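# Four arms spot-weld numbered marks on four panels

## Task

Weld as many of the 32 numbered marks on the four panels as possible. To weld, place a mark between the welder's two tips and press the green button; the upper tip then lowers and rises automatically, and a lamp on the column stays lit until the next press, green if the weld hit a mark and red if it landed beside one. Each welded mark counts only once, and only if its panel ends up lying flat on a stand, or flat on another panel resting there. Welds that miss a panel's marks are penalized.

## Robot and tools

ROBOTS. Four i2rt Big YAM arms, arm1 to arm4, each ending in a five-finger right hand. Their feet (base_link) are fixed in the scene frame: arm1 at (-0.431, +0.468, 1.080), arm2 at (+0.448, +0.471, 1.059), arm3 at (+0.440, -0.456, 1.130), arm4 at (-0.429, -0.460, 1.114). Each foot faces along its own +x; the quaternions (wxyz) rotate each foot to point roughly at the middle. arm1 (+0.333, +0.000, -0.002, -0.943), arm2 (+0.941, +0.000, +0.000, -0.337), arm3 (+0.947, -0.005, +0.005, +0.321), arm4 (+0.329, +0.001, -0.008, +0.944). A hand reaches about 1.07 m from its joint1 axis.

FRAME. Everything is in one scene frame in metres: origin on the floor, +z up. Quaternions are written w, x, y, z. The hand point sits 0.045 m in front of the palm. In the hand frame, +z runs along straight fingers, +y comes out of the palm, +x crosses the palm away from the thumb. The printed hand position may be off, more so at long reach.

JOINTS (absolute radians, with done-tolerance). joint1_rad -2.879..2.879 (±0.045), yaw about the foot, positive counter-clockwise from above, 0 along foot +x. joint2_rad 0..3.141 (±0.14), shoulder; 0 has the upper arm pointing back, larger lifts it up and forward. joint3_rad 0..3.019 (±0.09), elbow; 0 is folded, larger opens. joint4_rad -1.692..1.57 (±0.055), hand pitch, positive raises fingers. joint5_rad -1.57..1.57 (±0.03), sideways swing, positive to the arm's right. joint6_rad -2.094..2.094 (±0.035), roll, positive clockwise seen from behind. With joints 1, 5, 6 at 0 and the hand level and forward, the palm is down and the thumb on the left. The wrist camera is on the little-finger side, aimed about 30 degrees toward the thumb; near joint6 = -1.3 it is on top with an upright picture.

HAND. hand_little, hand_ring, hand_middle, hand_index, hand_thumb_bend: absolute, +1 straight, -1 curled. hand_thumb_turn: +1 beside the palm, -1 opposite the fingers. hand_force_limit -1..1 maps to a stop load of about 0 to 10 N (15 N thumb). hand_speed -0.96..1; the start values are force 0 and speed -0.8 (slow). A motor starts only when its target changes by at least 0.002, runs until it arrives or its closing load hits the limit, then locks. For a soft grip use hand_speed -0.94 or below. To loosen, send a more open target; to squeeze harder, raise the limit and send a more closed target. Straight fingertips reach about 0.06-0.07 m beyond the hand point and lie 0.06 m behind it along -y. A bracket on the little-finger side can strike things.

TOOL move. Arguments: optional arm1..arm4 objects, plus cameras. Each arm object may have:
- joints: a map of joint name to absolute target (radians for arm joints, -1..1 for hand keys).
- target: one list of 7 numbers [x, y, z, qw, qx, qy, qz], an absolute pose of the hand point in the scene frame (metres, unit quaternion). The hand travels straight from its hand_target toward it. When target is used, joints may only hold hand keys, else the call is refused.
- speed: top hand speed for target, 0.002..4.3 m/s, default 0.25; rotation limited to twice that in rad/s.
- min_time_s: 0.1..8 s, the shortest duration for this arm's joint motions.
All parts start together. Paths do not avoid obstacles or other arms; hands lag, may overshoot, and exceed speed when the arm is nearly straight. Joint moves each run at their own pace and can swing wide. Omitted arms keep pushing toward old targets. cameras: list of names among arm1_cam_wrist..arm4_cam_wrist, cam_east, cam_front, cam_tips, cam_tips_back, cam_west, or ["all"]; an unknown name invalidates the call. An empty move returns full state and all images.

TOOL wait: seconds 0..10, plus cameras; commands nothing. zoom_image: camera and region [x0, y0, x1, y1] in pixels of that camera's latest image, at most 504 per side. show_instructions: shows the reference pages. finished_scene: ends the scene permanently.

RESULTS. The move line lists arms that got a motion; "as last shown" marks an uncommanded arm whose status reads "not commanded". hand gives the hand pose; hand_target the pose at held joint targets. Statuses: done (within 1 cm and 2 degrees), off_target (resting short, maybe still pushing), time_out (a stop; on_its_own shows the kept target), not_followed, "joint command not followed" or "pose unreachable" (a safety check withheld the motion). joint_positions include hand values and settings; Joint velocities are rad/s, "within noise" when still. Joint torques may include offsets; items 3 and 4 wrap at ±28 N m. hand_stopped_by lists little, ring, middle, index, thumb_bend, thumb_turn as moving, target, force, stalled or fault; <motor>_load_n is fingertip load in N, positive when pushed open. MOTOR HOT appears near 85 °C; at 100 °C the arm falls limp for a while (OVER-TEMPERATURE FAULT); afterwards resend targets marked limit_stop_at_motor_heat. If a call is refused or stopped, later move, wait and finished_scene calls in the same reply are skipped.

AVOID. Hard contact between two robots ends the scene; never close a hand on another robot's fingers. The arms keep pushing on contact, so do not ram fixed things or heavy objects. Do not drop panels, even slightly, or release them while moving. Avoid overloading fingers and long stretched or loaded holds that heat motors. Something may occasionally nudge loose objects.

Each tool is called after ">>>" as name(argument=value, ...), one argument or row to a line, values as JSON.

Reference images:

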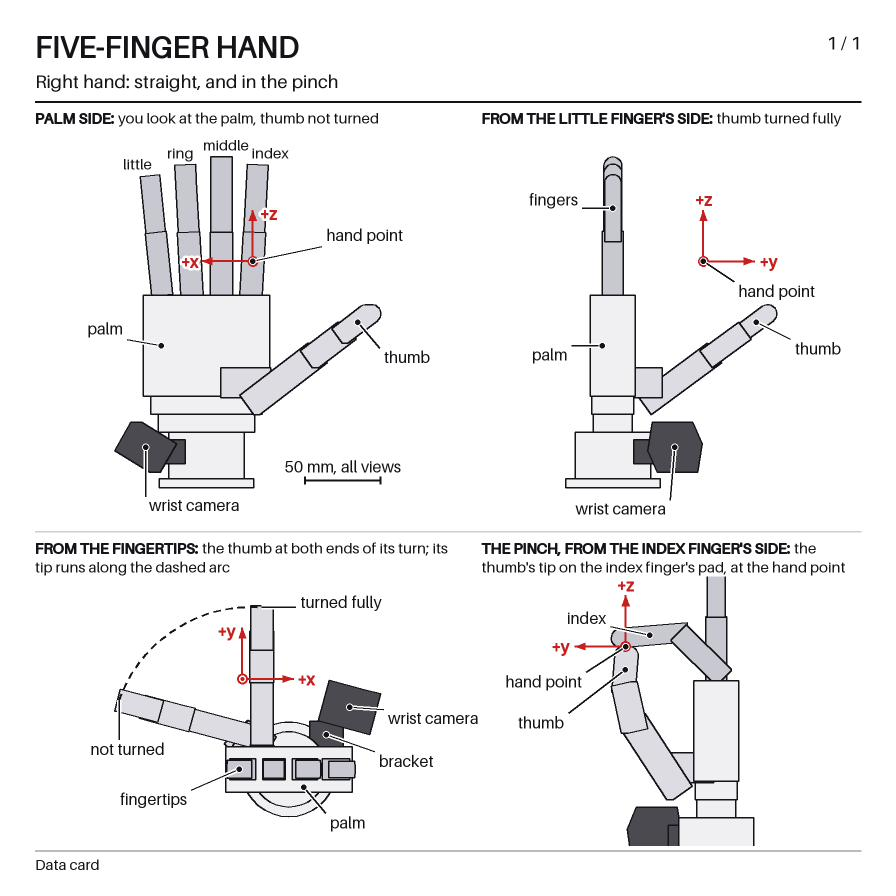

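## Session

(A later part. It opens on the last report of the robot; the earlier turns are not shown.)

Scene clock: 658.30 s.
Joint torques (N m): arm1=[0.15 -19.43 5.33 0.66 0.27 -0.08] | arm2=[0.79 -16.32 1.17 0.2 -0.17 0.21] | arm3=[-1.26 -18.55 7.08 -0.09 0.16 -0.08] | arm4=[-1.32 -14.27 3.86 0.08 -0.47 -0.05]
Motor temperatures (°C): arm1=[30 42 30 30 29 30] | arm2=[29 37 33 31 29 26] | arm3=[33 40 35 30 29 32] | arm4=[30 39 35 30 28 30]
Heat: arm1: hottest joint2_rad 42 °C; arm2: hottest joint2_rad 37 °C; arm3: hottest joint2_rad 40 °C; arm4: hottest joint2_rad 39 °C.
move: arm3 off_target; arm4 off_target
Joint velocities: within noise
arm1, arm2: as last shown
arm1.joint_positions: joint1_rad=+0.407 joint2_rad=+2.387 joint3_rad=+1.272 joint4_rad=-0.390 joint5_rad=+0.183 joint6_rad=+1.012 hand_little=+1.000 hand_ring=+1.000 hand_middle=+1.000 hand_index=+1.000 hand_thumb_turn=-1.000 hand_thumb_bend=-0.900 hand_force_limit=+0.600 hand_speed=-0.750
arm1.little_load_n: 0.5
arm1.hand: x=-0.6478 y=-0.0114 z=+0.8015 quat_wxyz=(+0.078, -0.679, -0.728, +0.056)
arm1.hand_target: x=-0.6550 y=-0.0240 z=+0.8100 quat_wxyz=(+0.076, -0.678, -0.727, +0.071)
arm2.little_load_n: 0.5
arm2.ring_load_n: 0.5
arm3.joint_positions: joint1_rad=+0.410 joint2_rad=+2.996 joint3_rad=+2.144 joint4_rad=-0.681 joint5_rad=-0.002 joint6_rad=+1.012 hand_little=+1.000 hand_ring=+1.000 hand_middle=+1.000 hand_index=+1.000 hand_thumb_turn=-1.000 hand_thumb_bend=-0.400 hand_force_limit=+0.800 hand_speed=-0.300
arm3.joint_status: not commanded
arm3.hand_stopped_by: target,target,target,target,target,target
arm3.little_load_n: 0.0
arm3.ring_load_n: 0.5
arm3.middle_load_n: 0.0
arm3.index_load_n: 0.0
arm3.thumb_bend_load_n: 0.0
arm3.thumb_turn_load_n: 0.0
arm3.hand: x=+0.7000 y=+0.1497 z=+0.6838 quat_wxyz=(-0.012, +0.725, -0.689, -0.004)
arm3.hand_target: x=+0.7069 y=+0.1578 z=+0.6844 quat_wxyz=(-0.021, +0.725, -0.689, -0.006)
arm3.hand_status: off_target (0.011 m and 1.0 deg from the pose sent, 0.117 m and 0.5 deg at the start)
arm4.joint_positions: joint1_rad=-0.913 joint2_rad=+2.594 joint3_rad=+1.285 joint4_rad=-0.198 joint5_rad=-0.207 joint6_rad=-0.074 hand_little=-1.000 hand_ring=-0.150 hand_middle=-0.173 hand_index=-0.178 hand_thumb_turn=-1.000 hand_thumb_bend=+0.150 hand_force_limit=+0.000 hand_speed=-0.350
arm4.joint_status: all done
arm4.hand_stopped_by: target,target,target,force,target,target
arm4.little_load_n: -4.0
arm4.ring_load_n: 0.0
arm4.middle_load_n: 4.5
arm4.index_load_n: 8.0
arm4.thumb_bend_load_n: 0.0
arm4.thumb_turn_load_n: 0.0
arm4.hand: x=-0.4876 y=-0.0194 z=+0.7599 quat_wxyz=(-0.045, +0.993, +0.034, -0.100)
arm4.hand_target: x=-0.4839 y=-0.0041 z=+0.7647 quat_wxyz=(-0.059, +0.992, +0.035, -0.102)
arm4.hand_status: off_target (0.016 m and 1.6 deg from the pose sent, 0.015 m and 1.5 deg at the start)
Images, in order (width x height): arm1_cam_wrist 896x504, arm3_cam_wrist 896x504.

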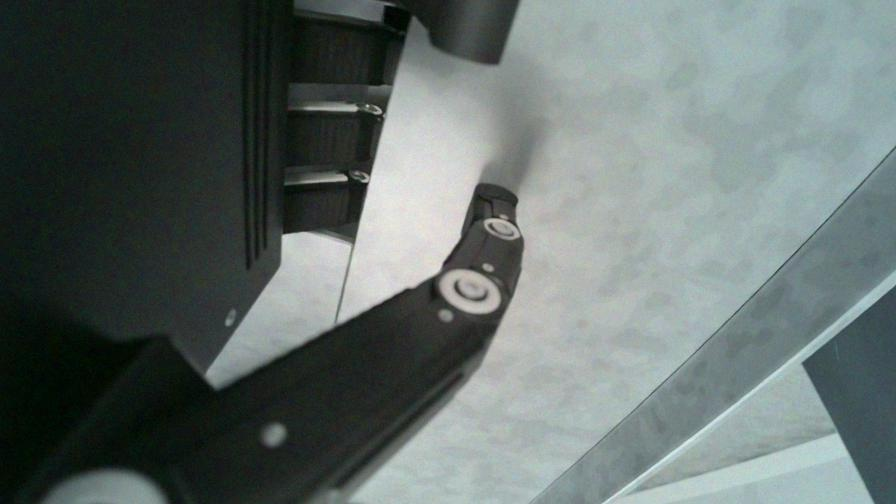

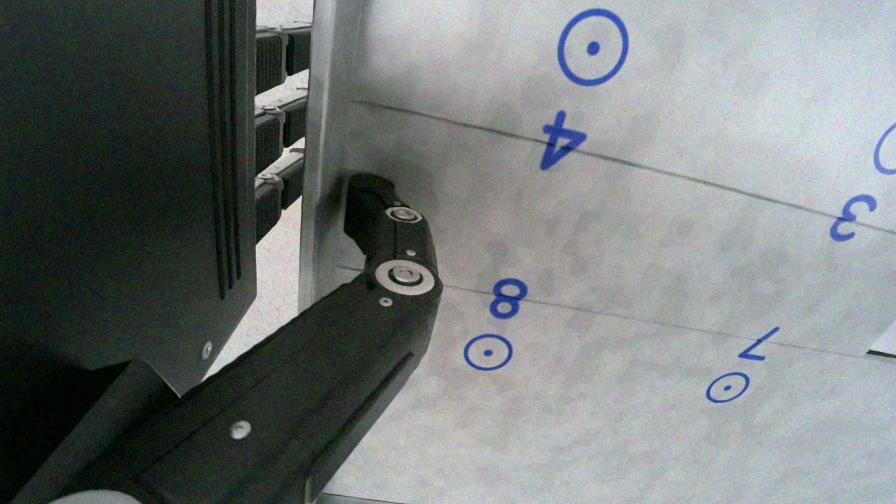

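>>> move(
  arm3={"target": [0.680, 0.158, 0.683, -0.0204, 0.7248, -0.689, -0.0058], "speed": 0.08},
  arm4={"joints": {"hand_ring": -0.25, "hand_middle": -0.25, "hand_index": -0.28, "hand_thumb_bend": -0.4, "hand_force_limit": -0.05, "hand_speed": -0.75}},
  cameras=["arm3_cam_wrist", "arm1_cam_wrist"],
)

Scene clock: 660.37 s.
Joint torques (N m): arm1=[0.21 -19.49 5.3 0.69 0.28 -0.08] | arm2=[0.38 -16.5 1.2 0.16 -0.17 0.24] | arm3=[-0.44 -19.9 3.69 0.68 -0.01 0.08] | arm4=[-1.32 -14.33 3.88 0.08 -0.49 -0.05]
Motor temperatures (°C): arm1=[30 42 30 30 29 30] | arm2=[29 37 33 31 29 26] | arm3=[33 40 35 30 29 32] | arm4=[30 38 35 30 28 30]
Heat: arm1: hottest joint2_rad 42 °C; arm2: hottest joint2_rad 37 °C; arm3: hottest joint2_rad 40 °C; arm4: hottest joint2_rad 38 °C.
move: arm3 done; arm4 off_target
Joint velocities: within noise
arm1, arm2: as last shown
arm1.thumb_turn_load_n: 1.5
arm2.thumb_turn_load_n: 1.0
arm3.joint_positions: joint1_rad=+0.432 joint2_rad=+2.990 joint3_rad=+2.117 joint4_rad=-0.652 joint5_rad=+0.003 joint6_rad=+1.034 hand_little=+1.000 hand_ring=+1.000 hand_middle=+1.000 hand_index=+1.000 hand_thumb_turn=-1.000 hand_thumb_bend=-0.400 hand_force_limit=+0.800 hand_speed=-0.300
arm3.joint_status: not commanded
arm3.hand_stopped_by: target,target,target,target,target,target
arm3.little_load_n: 0.0
arm3.ring_load_n: 0.0
arm3.middle_load_n: 0.0
arm3.index_load_n: 0.0
arm3.thumb_bend_load_n: 0.0
arm3.thumb_turn_load_n: 0.0
arm3.hand: x=+0.6857 y=+0.1528 z=+0.6808 quat_wxyz=(-0.016, +0.725, -0.689, -0.003)
arm3.hand_target: x=+0.6799 y=+0.1580 z=+0.6830 quat_wxyz=(-0.020, +0.725, -0.689, -0.006)
arm3.hand_status: done (0.008 m and 0.6 deg from the pose sent, 0.022 m and 1.0 deg at the start)
arm4.joint_positions: joint1_rad=-0.913 joint2_rad=+2.594 joint3_rad=+1.285 joint4_rad=-0.198 joint5_rad=-0.206 joint6_rad=-0.074 hand_little=-1.000 hand_ring=-0.191 hand_middle=-0.189 hand_index=-0.178 hand_thumb_turn=-1.000 hand_thumb_bend=+0.085 hand_force_limit=-0.050 hand_speed=-0.750
arm4.joint_status: hand_ring off_target (ended at -0.191, target -0.250); hand_middle off_target (ended at -0.189, target -0.250); hand_index off_target (ended at -0.178, target -0.280); hand_thumb_bend off_target (ended at +0.085, target -0.400); the others done
arm4.hand_stopped_by: target,force,force,force,force,target
arm4.little_load_n: -4.0
arm4.ring_load_n: 10.5
arm4.middle_load_n: 12.5
arm4.index_load_n: 5.5
arm4.thumb_bend_load_n: 8.0
arm4.thumb_turn_load_n: 0.0
arm4.hand: x=-0.4875 y=-0.0194 z=+0.7599 quat_wxyz=(-0.045, +0.993, +0.035, -0.100)
arm4.hand_target: x=-0.4839 y=-0.0041 z=+0.7647 quat_wxyz=(-0.059, +0.992, +0.035, -0.102)
arm4.hand_status: not commanded
pictures: arm1_cam_wrist, arm3_cam_wrist
Images, in order (width x height): arm1_cam_wrist 896x504, arm3_cam_wrist 896x504.

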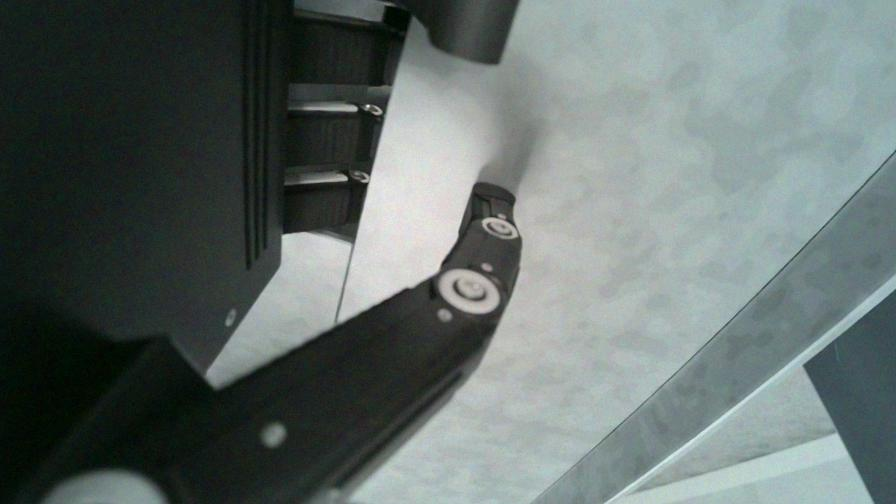

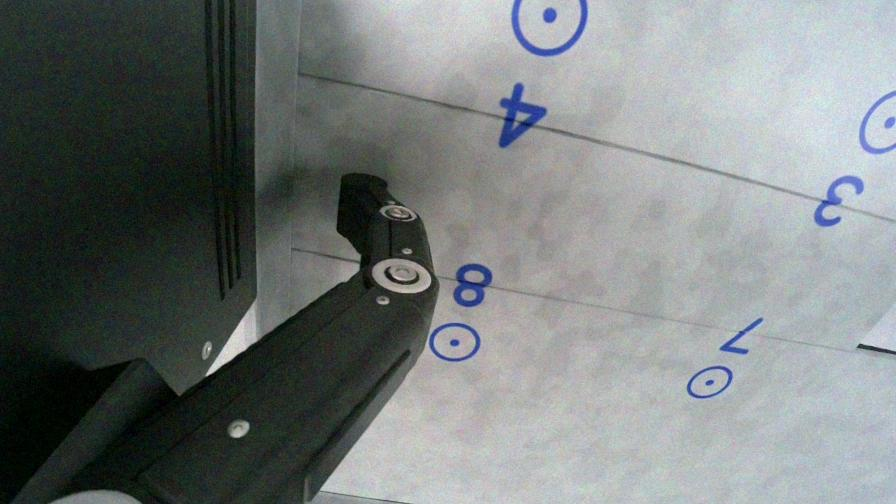

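>>> move(
  arm3={"joints": {"hand_thumb_bend": -0.98, "hand_force_limit": 0.7, "hand_speed": -0.75}},
  arm2={"joints": {"hand_thumb_bend": -0.99, "hand_force_limit": 0.75, "hand_speed": -0.75}},
  arm4={"target": [-0.483, -0.003, 0.782, -0.0587, 0.993, 0.035, -0.102], "speed": 0.06, "joints": {"hand_thumb_bend": -0.45, "hand_force_limit": 0.3}},
  cameras=["arm3_cam_wrist", "arm4_cam_wrist", "cam_west"],
)

Scene clock: 662.50 s.
Joint torques (N m): arm1=[0.21 -19.49 5.33 0.68 0.26 -0.07] | arm2=[0.56 -16.15 1.21 0.2 -0.19 0.25] | arm3=[-0.26 -19.72 3.73 0.53 -0.02 0.05] | arm4=[-1.44 -16.67 2.15 -0.38 -0.49 -0.03]
Motor temperatures (°C): arm1=[30 42 30 30 29 30] | arm2=[29 37 33 31 29 26] | arm3=[33 41 35 30 29 32] | arm4=[30 39 35 30 28 30]
Heat: arm1: hottest joint2_rad 42 °C; arm2: hottest joint2_rad 37 °C; arm3: hottest joint2_rad 41 °C; arm4: hottest joint2_rad 39 °C.
move: arm2 off_target; arm3 off_target; arm4 off_target
Joint velocities: within noise
arm1: as last shown
arm1.little_load_n: -0.5
arm1.thumb_bend_load_n: 13.0
arm2.joint_positions: joint1_rad=-1.425 joint2_rad=+2.620 joint3_rad=+1.169 joint4_rad=-0.100 joint5_rad=+0.002 joint6_rad=+1.011 hand_little=+1.000 hand_ring=+1.000 hand_middle=+1.000 hand_index=+1.000 hand_thumb_turn=-1.000 hand_thumb_bend=-0.847 hand_force_limit=+0.750 hand_speed=-0.750
arm2.joint_status: hand_thumb_bend off_target (ended at -0.847, target -0.990); the others done
arm2.hand_stopped_by: target,target,target,target,force,target
arm2.little_load_n: 0.0
arm2.ring_load_n: 0.0
arm2.middle_load_n: 0.0
arm2.index_load_n: 0.0
arm2.thumb_bend_load_n: 12.5
arm2.thumb_turn_load_n: 1.0
arm2.hand: x=+0.2834 y=+0.0691 z=+0.6712 quat_wxyz=(-0.001, -0.701, -0.713, +0.010)
arm2.hand_target: x=+0.2851 y=+0.0602 z=+0.6769 quat_wxyz=(-0.005, -0.707, -0.707, +0.015)
arm2.hand_status: not commanded
arm3.joint_positions: joint1_rad=+0.434 joint2_rad=+2.989 joint3_rad=+2.114 joint4_rad=-0.652 joint5_rad=+0.002 joint6_rad=+1.034 hand_little=+1.000 hand_ring=+1.000 hand_middle=+1.000 hand_index=+1.000 hand_thumb_turn=-1.000 hand_thumb_bend=-0.891 hand_force_limit=+0.700 hand_speed=-0.750
arm3.joint_status: hand_thumb_bend off_target (ended at -0.891, target -0.980); the others done
arm3.hand_stopped_by: target,target,target,target,force,target
arm3.little_load_n: 0.0
arm3.ring_load_n: 0.0
arm3.middle_load_n: 0.0
arm3.index_load_n: 0.0
arm3.thumb_bend_load_n: 14.0
arm3.thumb_turn_load_n: 1.0
arm3.hand: x=+0.6839 y=+0.1524 z=+0.6808 quat_wxyz=(-0.015, +0.726, -0.688, -0.003)
arm3.hand_target: x=+0.6799 y=+0.1581 z=+0.6831 quat_wxyz=(-0.020, +0.725, -0.689, -0.006)
arm3.hand_status: not commanded
arm4.joint_positions: joint1_rad=-0.913 joint2_rad=+2.588 joint3_rad=+1.284 joint4_rad=-0.206 joint5_rad=-0.206 joint6_rad=-0.078 hand_little=-1.000 hand_ring=-0.191 hand_middle=-0.189 hand_index=-0.178 hand_thumb_turn=-1.000 hand_thumb_bend=+0.078 hand_force_limit=+0.300 hand_speed=-0.750
arm4.joint_status: hand_thumb_bend off_target (ended at +0.078, target -0.450); the others done
arm4.hand_stopped_by: target,force,force,force,force,target
arm4.little_load_n: -3.5
arm4.ring_load_n: 9.5
arm4.middle_load_n: 10.5
arm4.index_load_n: 6.5
arm4.thumb_bend_load_n: 9.0
arm4.thumb_turn_load_n: 0.0
arm4.hand: x=-0.4873 y=-0.0197 z=+0.7626 quat_wxyz=(-0.043, +0.993, +0.036, -0.100)
arm4.hand_target: x=-0.4830 y=-0.0033 z=+0.7813 quat_wxyz=(-0.059, +0.992, +0.035, -0.102)
arm4.hand_status: off_target (0.026 m and 1.8 deg from the pose sent, 0.028 m and 1.6 deg at the start)
Images, in order (width x height): arm3_cam_wrist 896x504, arm4_cam_wrist 896x504, cam_west 896x504.

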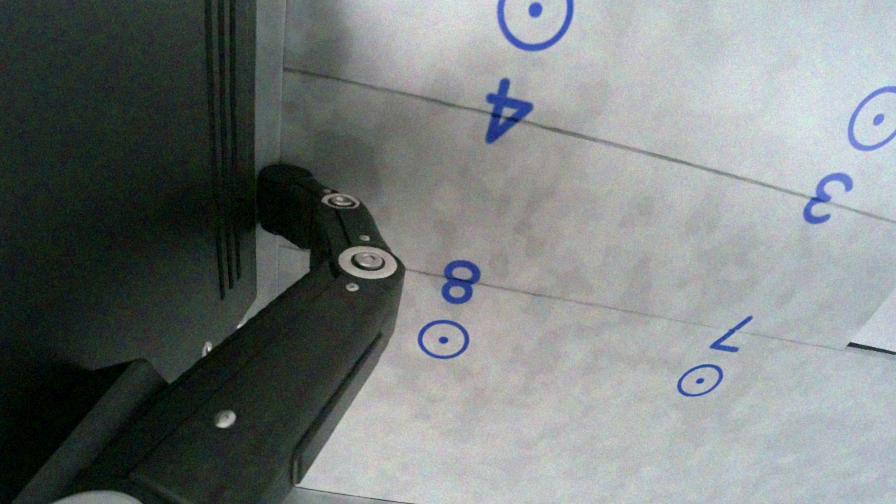

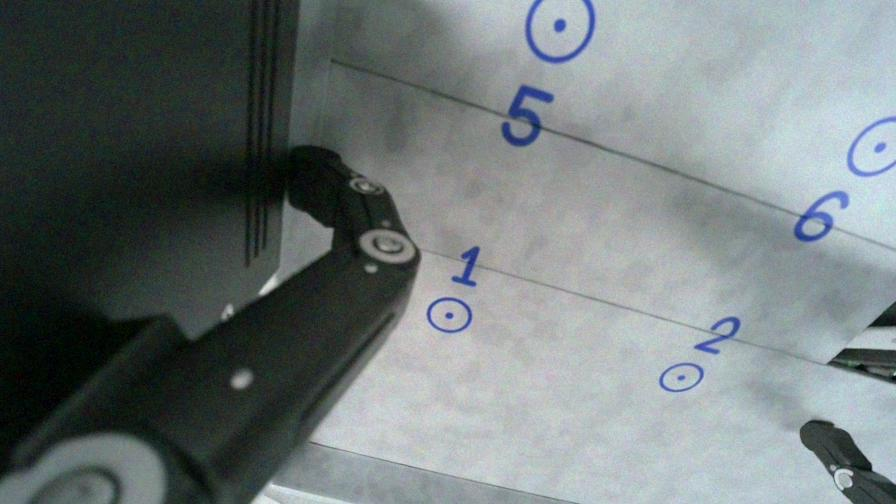

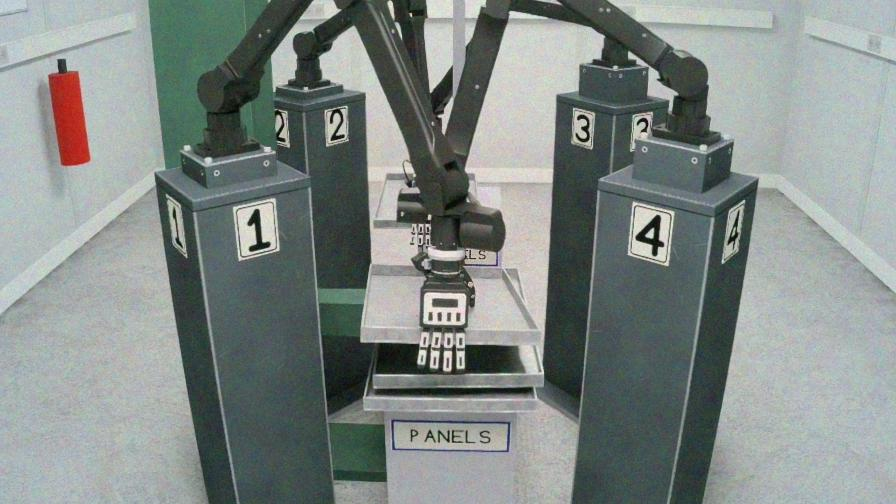

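>>> move(
  arm1={"joints": {"hand_thumb_bend": -0.4, "hand_speed": -0.4}},
  arm2={"target": [0.2851, 0.0602, 0.707, 0.005, 0.7071, 0.7071, -0.0149], "speed": 0.05},
  arm3={"target": [0.680, 0.158, 0.713, -0.0204, 0.7248, -0.689, -0.0058], "speed": 0.05},
  cameras=["arm1_cam_wrist", "arm3_cam_wrist", "arm4_cam_wrist", "cam_west", "cam_east"],
)

Scene clock: 664.00 s.
Joint torques (N m): arm1=[0.15 -18.73 5.39 0.69 0.16 -0.08] | arm2=[0.67 -17.32 0.92 -0.34 -0.31 0.07] | arm3=[0.97 -21.83 4 0.03 -0.11 -0.07] | arm4=[-1.49 -16.67 2.19 -0.35 -0.63 -0.01]
Motor temperatures (°C): arm1=[30 42 30 30 29 30] | arm2=[29 37 33 31 29 26] | arm3=[33 41 35 30 29 32] | arm4=[30 39 35 30 28 30]
Heat: arm1: hottest joint2_rad 42 °C; arm2: hottest joint2_rad 37 °C; arm3: hottest joint2_rad 41 °C; arm4: hottest joint2_rad 39 °C.
move: arm1 done; arm2 off_target; arm3 off_target
Joint velocities: within noise
arm1.joint_positions: joint1_rad=+0.407 joint2_rad=+2.379 joint3_rad=+1.272 joint4_rad=-0.390 joint5_rad=+0.186 joint6_rad=+1.012 hand_little=+1.000 hand_ring=+1.000 hand_middle=+1.000 hand_index=+1.000 hand_thumb_turn=-1.000 hand_thumb_bend=-0.400 hand_force_limit=+0.600 hand_speed=-0.400
arm1.joint_status: all done
arm1.hand_stopped_by: target,target,target,target,target,target
arm1.little_load_n: 0.0
arm1.ring_load_n: -0.5
arm1.middle_load_n: 0.0
arm1.index_load_n: 0.0
arm1.thumb_bend_load_n: 0.0
arm1.thumb_turn_load_n: 0.0
arm1.hand: x=-0.6501 y=-0.0143 z=+0.8059 quat_wxyz=(+0.079, -0.679, -0.727, +0.061)
arm1.hand_target: x=-0.6551 y=-0.0241 z=+0.8101 quat_wxyz=(+0.076, -0.678, -0.727, +0.071)
arm1.hand_status: not commanded
arm2.joint_positions: joint1_rad=-1.425 joint2_rad=+2.555 joint3_rad=+1.126 joint4_rad=-0.114 joint5_rad=+0.007 joint6_rad=+1.030 hand_little=+1.000 hand_ring=+1.000 hand_middle=+1.000 hand_index=+1.000 hand_thumb_turn=-1.000 hand_thumb_bend=-0.847 hand_force_limit=+0.750 hand_speed=-0.750
arm2.joint_status: not commanded
arm2.hand_stopped_by: target,target,target,target,force,target
arm2.little_load_n: 0.0
arm2.ring_load_n: 0.0
arm2.middle_load_n: 0.5
arm2.index_load_n: 0.0
arm2.thumb_bend_load_n: 14.5
arm2.thumb_turn_load_n: 2.0
arm2.hand: x=+0.2813 y=+0.0672 z=+0.6951 quat_wxyz=(+0.000, -0.708, -0.706, +0.014)
arm2.hand_target: x=+0.2851 y=+0.0603 z=+0.7067 quat_wxyz=(-0.005, -0.707, -0.707, +0.015)
arm2.hand_status: off_target (0.014 m and 0.6 deg from the pose sent, 0.037 m and 1.2 deg at the start)
arm3.joint_positions: joint1_rad=+0.434 joint2_rad=+2.942 joint3_rad=+2.033 joint4_rad=-0.643 joint5_rad=+0.005 joint6_rad=+1.053 hand_little=+1.000 hand_ring=+1.000 hand_middle=+1.000 hand_index=+1.000 hand_thumb_turn=-1.000 hand_thumb_bend=-0.891 hand_force_limit=+0.700 hand_speed=-0.750
arm3.joint_status: not commanded
arm3.hand_stopped_by: target,target,target,target,force,target
arm3.little_load_n: 0.0
arm3.ring_load_n: 0.0
arm3.middle_load_n: 0.0
arm3.index_load_n: 0.0
arm3.thumb_bend_load_n: 14.5
arm3.thumb_turn_load_n: 1.0
arm3.hand: x=+0.6774 y=+0.1386 z=+0.6906 quat_wxyz=(-0.003, +0.719, -0.695, +0.001)
arm3.hand_target: x=+0.6799 y=+0.1577 z=+0.7126 quat_wxyz=(-0.020, +0.725, -0.689, -0.006)
arm3.hand_status: off_target (0.030 m and 2.3 deg from the pose sent, 0.033 m and 0.7 deg at the start)
arm4: as last shown
arm4.joint_positions: joint1_rad=-0.913 joint2_rad=+2.588 joint3_rad=+1.283 joint4_rad=-0.207 joint5_rad=-0.203 joint6_rad=-0.079 hand_little=-1.000 hand_ring=-0.191 hand_middle=-0.189 hand_index=-0.178 hand_thumb_turn=-1.000 hand_thumb_bend=+0.078 hand_force_limit=+0.300 hand_speed=-0.750
arm4.little_load_n: -3.0
arm4.ring_load_n: 8.0
arm4.middle_load_n: 9.0
arm4.index_load_n: 7.5
arm4.hand: x=-0.4866 y=-0.0203 z=+0.7625 quat_wxyz=(-0.042, +0.994, +0.037, -0.098)
arm4.hand_target: x=-0.4830 y=-0.0034 z=+0.7814 quat_wxyz=(-0.059, +0.992, +0.035, -0.102)
pictures: arm1_cam_wrist, arm3_cam_wrist, arm4_cam_wrist, cam_east, cam_west
Images, in order (width x height): arm1_cam_wrist 896x504, arm3_cam_wrist 896x504, arm4_cam_wrist 896x504, cam_east 896x504, cam_west 896x504.

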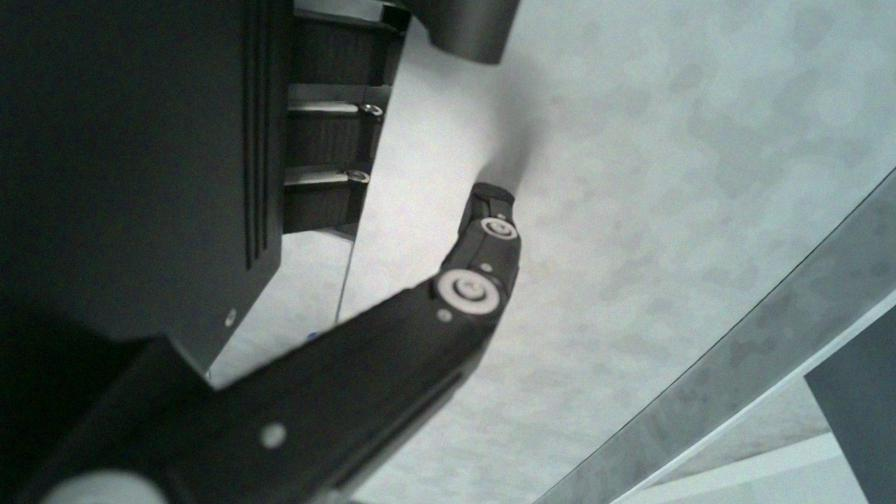

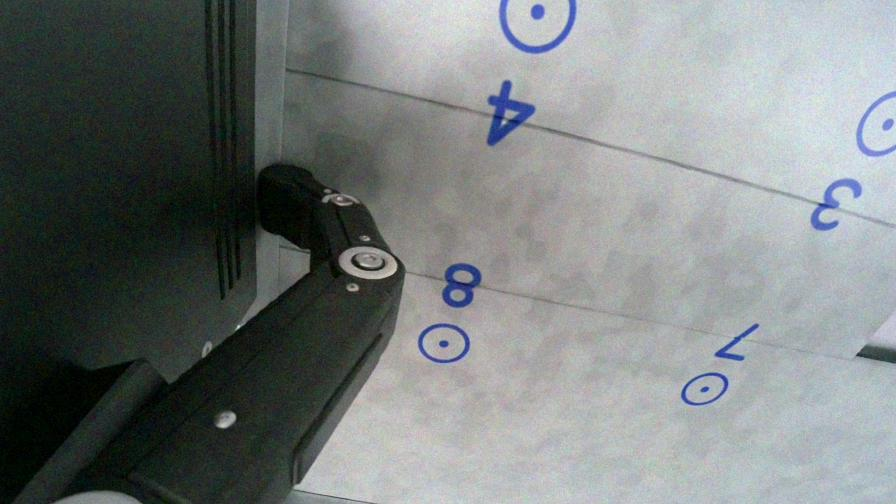

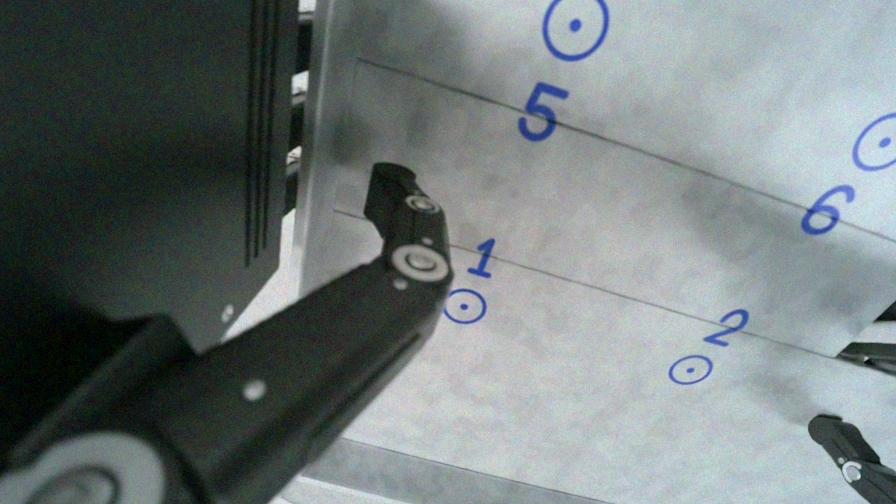

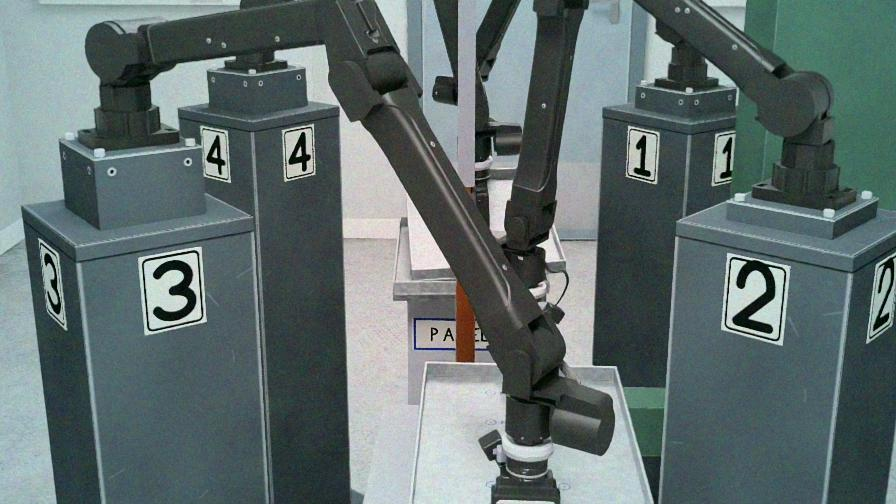

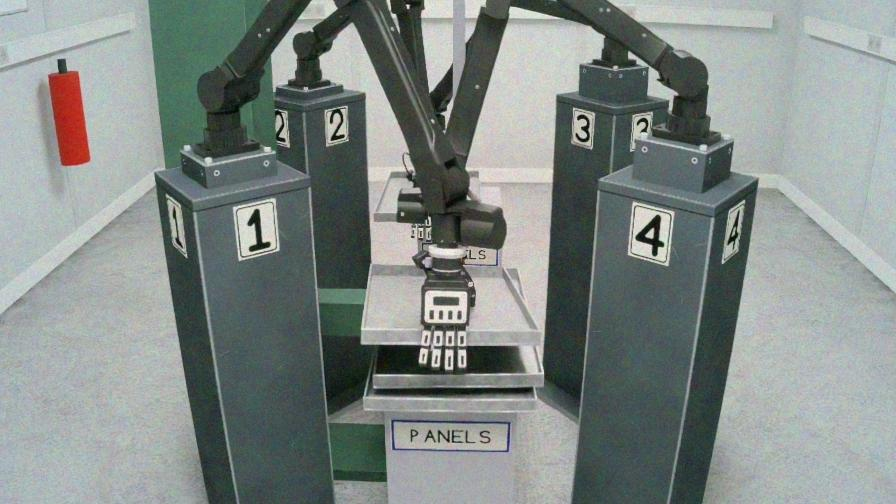

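>>> move(
  arm1={"target": [-0.655, 0.03, 1.0, -0.0764, 0.6782, 0.7274, -0.0713], "speed": 0.25},
  arm2={"target": [0.269, -0.0265, 0.714, 0.005, 0.7071, 0.7071, -0.0149], "speed": 0.1},
  arm3={"target": [0.660, 0.037, 0.732, -0.0205, 0.7071, -0.7071, -0.0053], "speed": 0.1},
  arm4={"target": [-0.480, -0.002, 0.805, -0.0587, 0.993, 0.035, -0.102], "speed": 0.05},
  cameras=["arm1_cam_wrist", "arm2_cam_wrist", "arm3_cam_wrist", "cam_east", "cam_west"],
)

Scene clock: 667.17 s.
Joint torques (N m): arm1=[-0.62 -14.04 6.06 0.32 0.05 -0.2] | arm2=[1.85 -16.32 4.05 -0.4 -0.3 -0.21] | arm3=[-0.5 -18.67 2 0.27 -0.19 -0.2] | arm4=[-1.73 -17.79 2.44 -0.28 -0.56 -0.05]
Motor temperatures (°C): arm1=[30 42 30 30 29 30] | arm2=[29 37 32 31 29 26] | arm3=[33 41 35 30 29 32] | arm4=[30 39 34 30 28 30]
Heat: arm1: hottest joint2_rad 42 °C; arm2: hottest joint2_rad 37 °C; arm3: hottest joint2_rad 41 °C; arm4: hottest joint2_rad 39 °C.
move: arm1 off_target; arm2 off_target; arm3 off_target; arm4 off_target
Joint velocities: within noise
arm1.joint_positions: joint1_rad=+0.366 joint2_rad=+1.876 joint3_rad=+1.098 joint4_rad=-0.658 joint5_rad=+0.184 joint6_rad=+0.972 hand_little=+1.000 hand_ring=+1.000 hand_middle=+1.000 hand_index=+1.000 hand_thumb_turn=-1.000 hand_thumb_bend=-0.400 hand_force_limit=+0.600 hand_speed=-0.400
arm1.joint_status: not commanded
arm1.hand_stopped_by: target,target,target,target,target,target
arm1.little_load_n: 0.0
arm1.ring_load_n: 0.0
arm1.middle_load_n: 0.0
arm1.index_load_n: 0.0
arm1.thumb_bend_load_n: 0.0
arm1.thumb_turn_load_n: 0.0
arm1.hand: x=-0.6567 y=+0.0191 z=+1.0087 quat_wxyz=(+0.073, -0.681, -0.723, +0.086)
arm1.hand_target: x=-0.6548 y=+0.0300 z=+1.0003 quat_wxyz=(+0.076, -0.678, -0.727, +0.071)
arm1.hand_status: off_target (0.014 m and 1.8 deg from the pose sent, 0.199 m and 1.3 deg at the start)
arm2.joint_positions: joint1_rad=-1.380 joint2_rad=+2.559 joint3_rad=+1.356 joint4_rad=-0.325 joint5_rad=+0.009 joint6_rad=+1.116 hand_little=+1.000 hand_ring=+1.000 hand_middle=+1.000 hand_index=+1.000 hand_thumb_turn=-1.000 hand_thumb_bend=-0.847 hand_force_limit=+0.750 hand_speed=-0.750
arm2.joint_status: not commanded
arm2.hand_stopped_by: target,target,target,target,force,target
arm2.little_load_n: 0.0
arm2.ring_load_n: 0.0
arm2.middle_load_n: 0.0
arm2.index_load_n: 0.5
arm2.thumb_bend_load_n: 12.5
arm2.thumb_turn_load_n: 2.0
arm2.hand: x=+0.2548 y=-0.0222 z=+0.7154 quat_wxyz=(-0.002, -0.722, -0.692, +0.022)
arm2.hand_target: x=+0.2689 y=-0.0262 z=+0.7141 quat_wxyz=(-0.005, -0.707, -0.707, +0.015)
arm2.hand_status: off_target (0.015 m and 2.6 deg from the pose sent, 0.096 m and 0.6 deg at the start)
arm3.joint_positions: joint1_rad=+0.372 joint2_rad=+2.725 joint3_rad=+1.502 joint4_rad=-0.322 joint5_rad=+0.005 joint6_rad=+1.046 hand_little=+1.000 hand_ring=+1.000 hand_middle=+1.000 hand_index=+1.000 hand_thumb_turn=-1.000 hand_thumb_bend=-0.891 hand_force_limit=+0.700 hand_speed=-0.750
arm3.joint_status: not commanded
arm3.hand_stopped_by: target,target,target,target,force,target
arm3.little_load_n: -0.5
arm3.ring_load_n: 0.0
arm3.middle_load_n: 0.0
arm3.index_load_n: 0.0
arm3.thumb_bend_load_n: 14.0
arm3.thumb_turn_load_n: 1.0
arm3.hand: x=+0.6554 y=+0.0252 z=+0.7169 quat_wxyz=(-0.007, +0.700, -0.715, +0.001)
arm3.hand_target: x=+0.6599 y=+0.0367 z=+0.7316 quat_wxyz=(-0.020, +0.707, -0.707, -0.005)
arm3.hand_status: off_target (0.020 m and 2.1 deg from the pose sent, 0.111 m and 2.9 deg at the start)
arm4.joint_positions: joint1_rad=-0.917 joint2_rad=+2.551 joint3_rad=+1.254 joint4_rad=-0.239 joint5_rad=-0.205 joint6_rad=-0.082 hand_little=-1.000 hand_ring=-0.191 hand_middle=-0.189 hand_index=-0.178 hand_thumb_turn=-1.000 hand_thumb_bend=+0.078 hand_force_limit=+0.300 hand_speed=-0.750
arm4.joint_status: not commanded
arm4.hand_stopped_by: target,force,force,force,force,target
arm4.little_load_n: -1.0
arm4.ring_load_n: 9.0
arm4.middle_load_n: 8.5
arm4.index_load_n: 6.0
arm4.thumb_bend_load_n: 9.0
arm4.thumb_turn_load_n: 0.0
arm4.hand: x=-0.4853 y=-0.0297 z=+0.7775 quat_wxyz=(-0.030, +0.994, +0.035, -0.099)
arm4.hand_target: x=-0.4800 y=-0.0027 z=+0.8040 quat_wxyz=(-0.059, +0.992, +0.035, -0.102)
arm4.hand_status: off_target (0.039 m and 3.3 deg from the pose sent, 0.047 m and 1.9 deg at the start)
Images, in order (width x height): arm1_cam_wrist 896x504, arm2_cam_wrist 896x504, arm3_cam_wrist 896x504, cam_east 896x504, cam_west 896x504.

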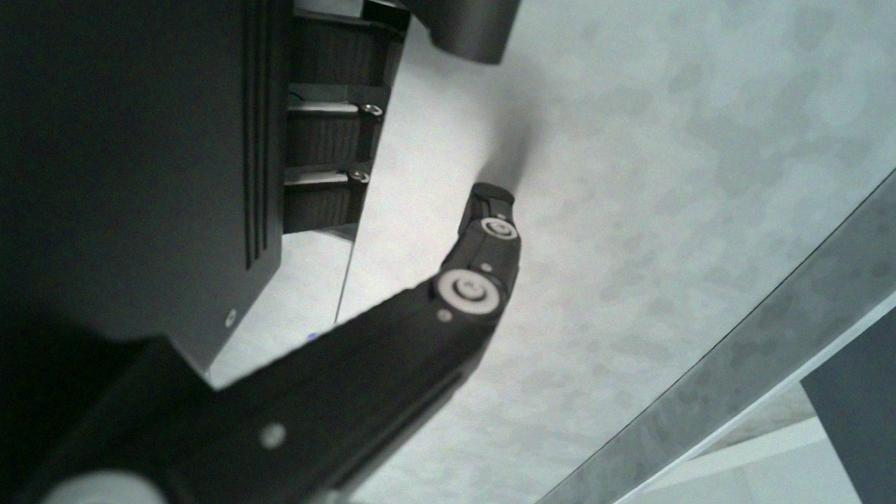

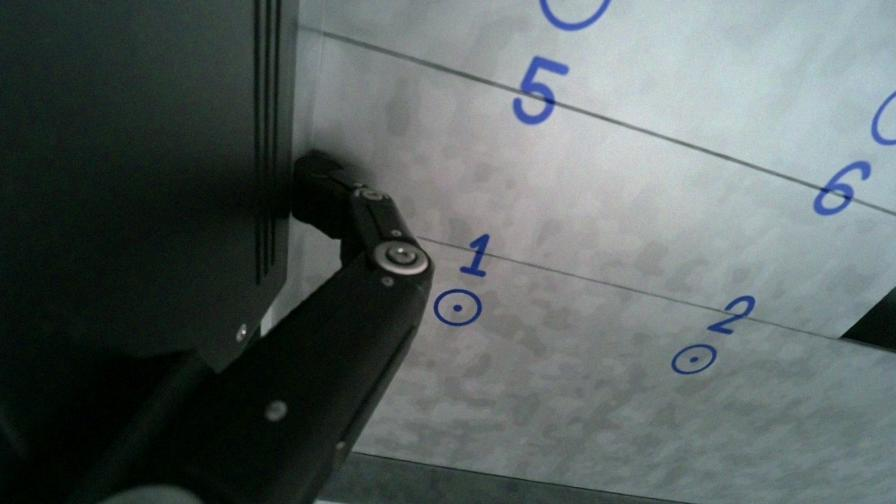

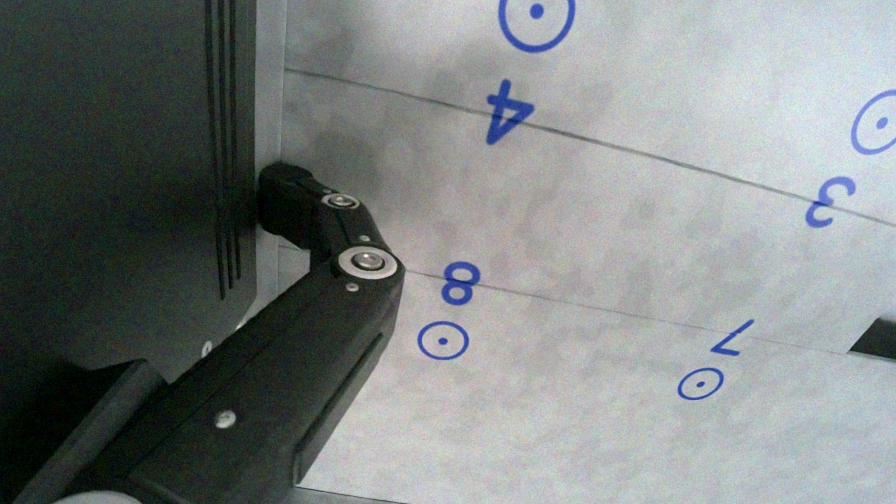

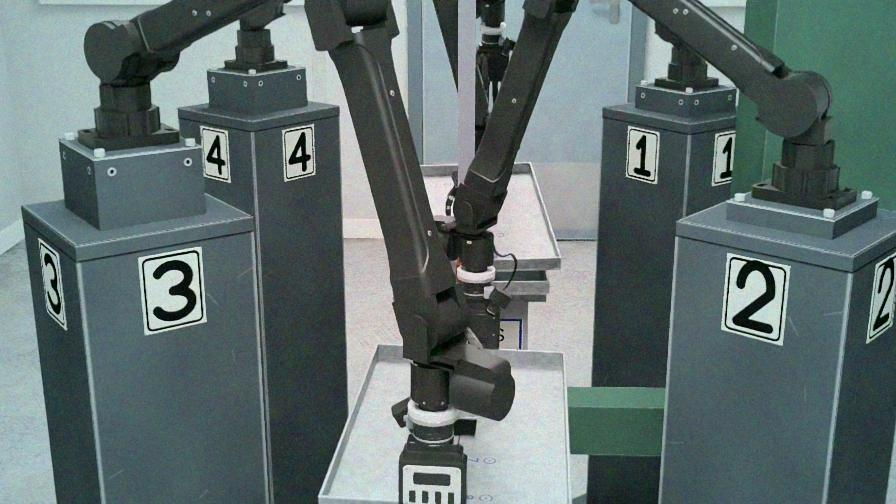

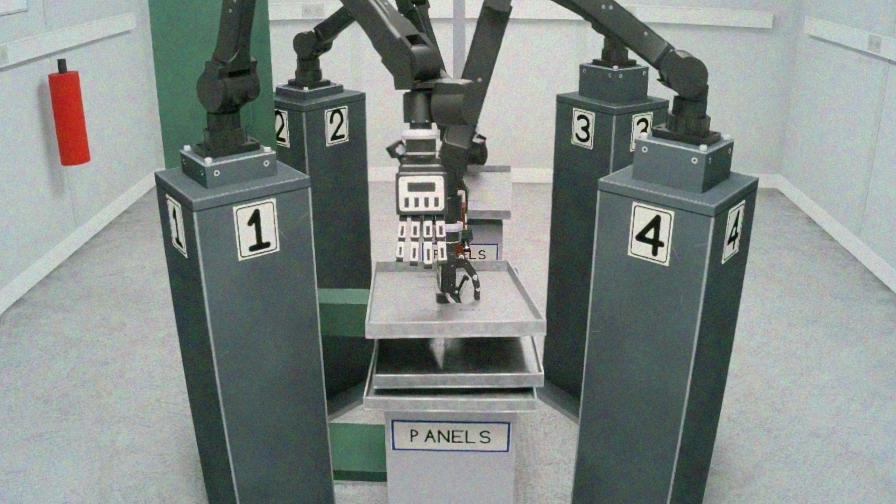

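>>> move(
  arm2={"target": [0.279, -0.0265, 0.678, 0.005, 0.7071, 0.7071, -0.0149], "speed": 0.05},
  arm3={"target": [0.670, 0.037, 0.683, -0.0205, 0.7071, -0.7071, -0.0053], "speed": 0.05},
  arm4={"target": [-0.465, -0.005, 0.895, -0.060, 0.9994, 0.035, 0.0006], "speed": 0.1},
  cameras=["arm1_cam_wrist", "arm2_cam_wrist", "arm3_cam_wrist", "cam_east", "cam_west"],
)

Scene clock: 669.47 s.
Joint torques (N m): arm1=[-0.62 -14.1 6.09 0.34 0.04 -0.2] | arm2=[1.73 -16.79 3.71 0.43 -0.27 -0.21] | arm3=[-1.14 -17.44 3.33 0.29 -0.19 -0.27] | arm4=[0.5 -16.56 4.18 -0.24 -0.01 0.16]
Motor temperatures (°C): arm1=[30 42 30 30 29 30] | arm2=[29 37 32 31 29 26] | arm3=[33 41 35 30 29 32] | arm4=[30 39 34 30 28 30]
Heat: arm1: hottest joint2_rad 42 °C; arm2: hottest joint2_rad 37 °C; arm3: hottest joint2_rad 41 °C; arm4: hottest joint2_rad 39 °C.
move: arm2 off_target; arm3 done; arm4 off_target
Joint velocities: within noise
arm1: as last shown
arm2.joint_positions: joint1_rad=-1.365 joint2_rad=+2.644 joint3_rad=+1.395 joint4_rad=-0.301 joint5_rad=+0.008 joint6_rad=+1.133 hand_little=+1.000 hand_ring=+1.000 hand_middle=+1.000 hand_index=+1.000 hand_thumb_turn=-1.000 hand_thumb_bend=-0.847 hand_force_limit=+0.750 hand_speed=-0.750
arm2.joint_status: not commanded
arm2.hand_stopped_by: target,target,target,target,force,target
arm2.little_load_n: 0.0
arm2.ring_load_n: 0.0
arm2.middle_load_n: 0.0
arm2.index_load_n: 0.5
arm2.thumb_bend_load_n: 12.5
arm2.thumb_turn_load_n: 1.5
arm2.hand: x=+0.2671 y=-0.0164 z=+0.6788 quat_wxyz=(+0.000, -0.723, -0.691, +0.011)
arm2.hand_target: x=+0.2792 y=-0.0261 z=+0.6781 quat_wxyz=(-0.005, -0.707, -0.707, +0.015)
arm2.hand_status: off_target (0.016 m and 2.7 deg from the pose sent, 0.045 m and 2.6 deg at the start)
arm3.joint_positions: joint1_rad=+0.358 joint2_rad=+2.819 joint3_rad=+1.597 joint4_rad=-0.311 joint5_rad=+0.005 joint6_rad=+1.033 hand_little=+1.000 hand_ring=+1.000 hand_middle=+1.000 hand_index=+1.000 hand_thumb_turn=-1.000 hand_thumb_bend=-0.891 hand_force_limit=+0.700 hand_speed=-0.750
arm3.joint_status: not commanded
arm3.hand_stopped_by: target,target,target,target,force,target
arm3.little_load_n: 0.0
arm3.ring_load_n: 0.0
arm3.middle_load_n: 0.0
arm3.index_load_n: 0.0
arm3.thumb_bend_load_n: 14.0
arm3.thumb_turn_load_n: 1.0
arm3.hand: x=+0.6670 y=+0.0297 z=+0.6815 quat_wxyz=(-0.012, +0.699, -0.715, +0.000)
arm3.hand_target: x=+0.6700 y=+0.0369 z=+0.6831 quat_wxyz=(-0.021, +0.707, -0.707, -0.005)
arm3.hand_status: done (0.008 m and 1.7 deg from the pose sent, 0.039 m and 2.1 deg at the start)
arm4.joint_positions: joint1_rad=-0.892 joint2_rad=+2.294 joint3_rad=+1.139 joint4_rad=-0.367 joint5_rad=-0.005 joint6_rad=-0.065 hand_little=-1.000 hand_ring=-0.191 hand_middle=-0.189 hand_index=-0.178 hand_thumb_turn=-1.000 hand_thumb_bend=+0.078 hand_force_limit=+0.300 hand_speed=-0.750
arm4.joint_status: not commanded
arm4.hand_stopped_by: target,force,force,force,force,target
arm4.little_load_n: -1.0
arm4.ring_load_n: 9.0
arm4.middle_load_n: 8.5
arm4.index_load_n: 6.0
arm4.thumb_bend_load_n: 9.0
arm4.thumb_turn_load_n: 0.0
arm4.hand: x=-0.4595 y=-0.0273 z=+0.8708 quat_wxyz=(-0.033, +0.999, +0.037, +0.000)
arm4.hand_target: x=-0.4651 y=-0.0055 z=+0.8945 quat_wxyz=(-0.060, +0.998, +0.035, +0.000)
arm4.hand_status: off_target (0.033 m and 3.1 deg from the pose sent, 0.122 m and 12.0 deg at the start)
Images, in order (width x height): arm1_cam_wrist 896x504, arm2_cam_wrist 896x504, arm3_cam_wrist 896x504, cam_east 896x504, cam_west 896x504.

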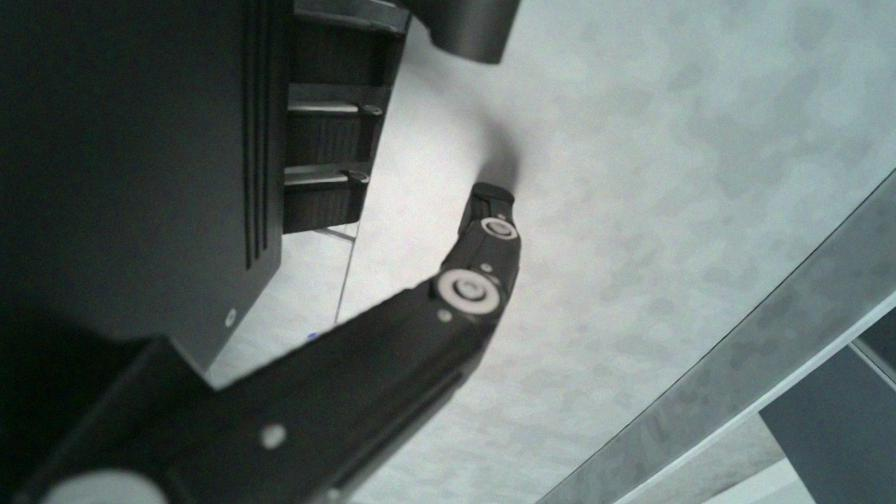

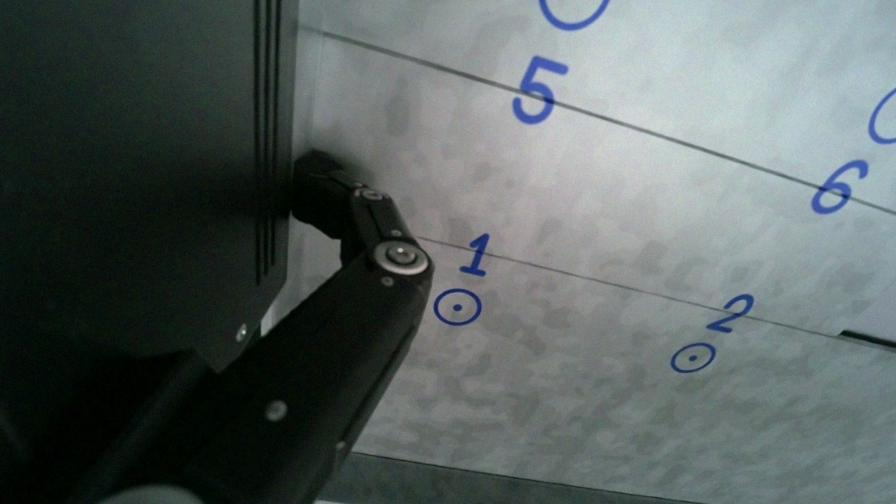

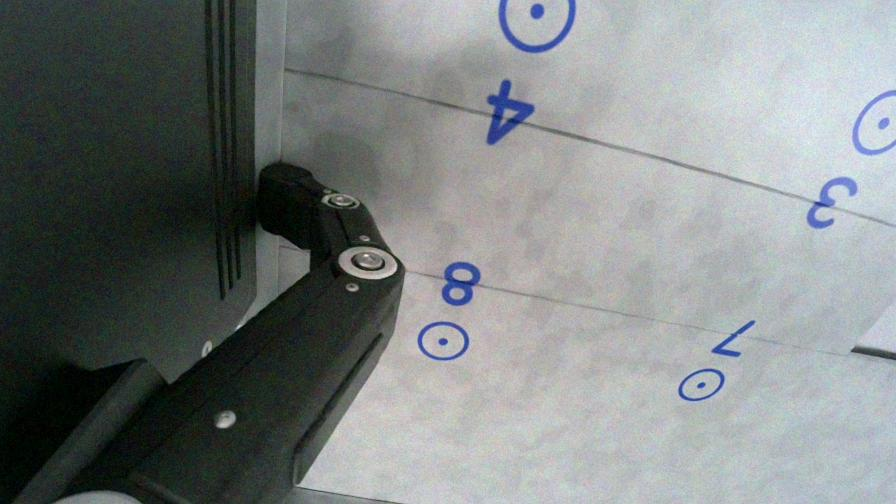

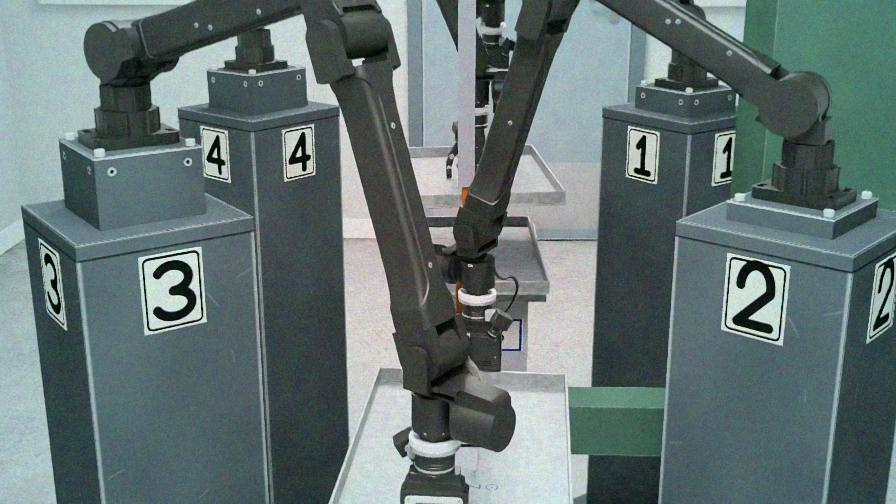

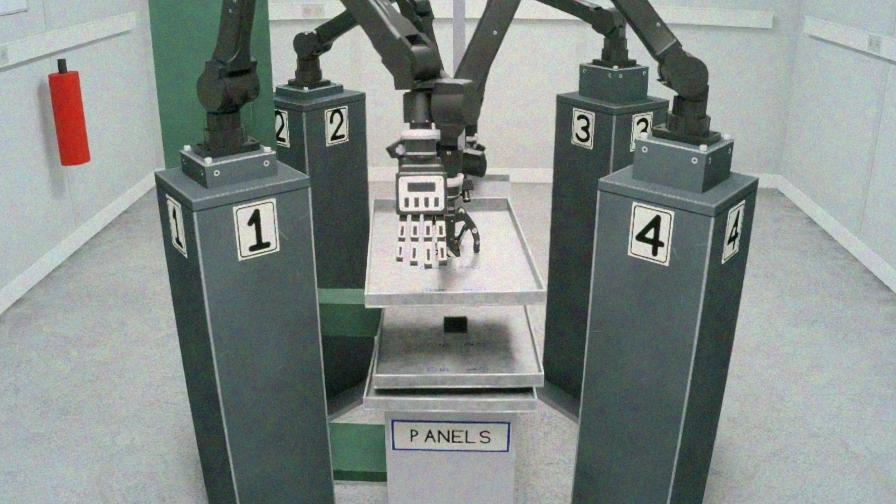

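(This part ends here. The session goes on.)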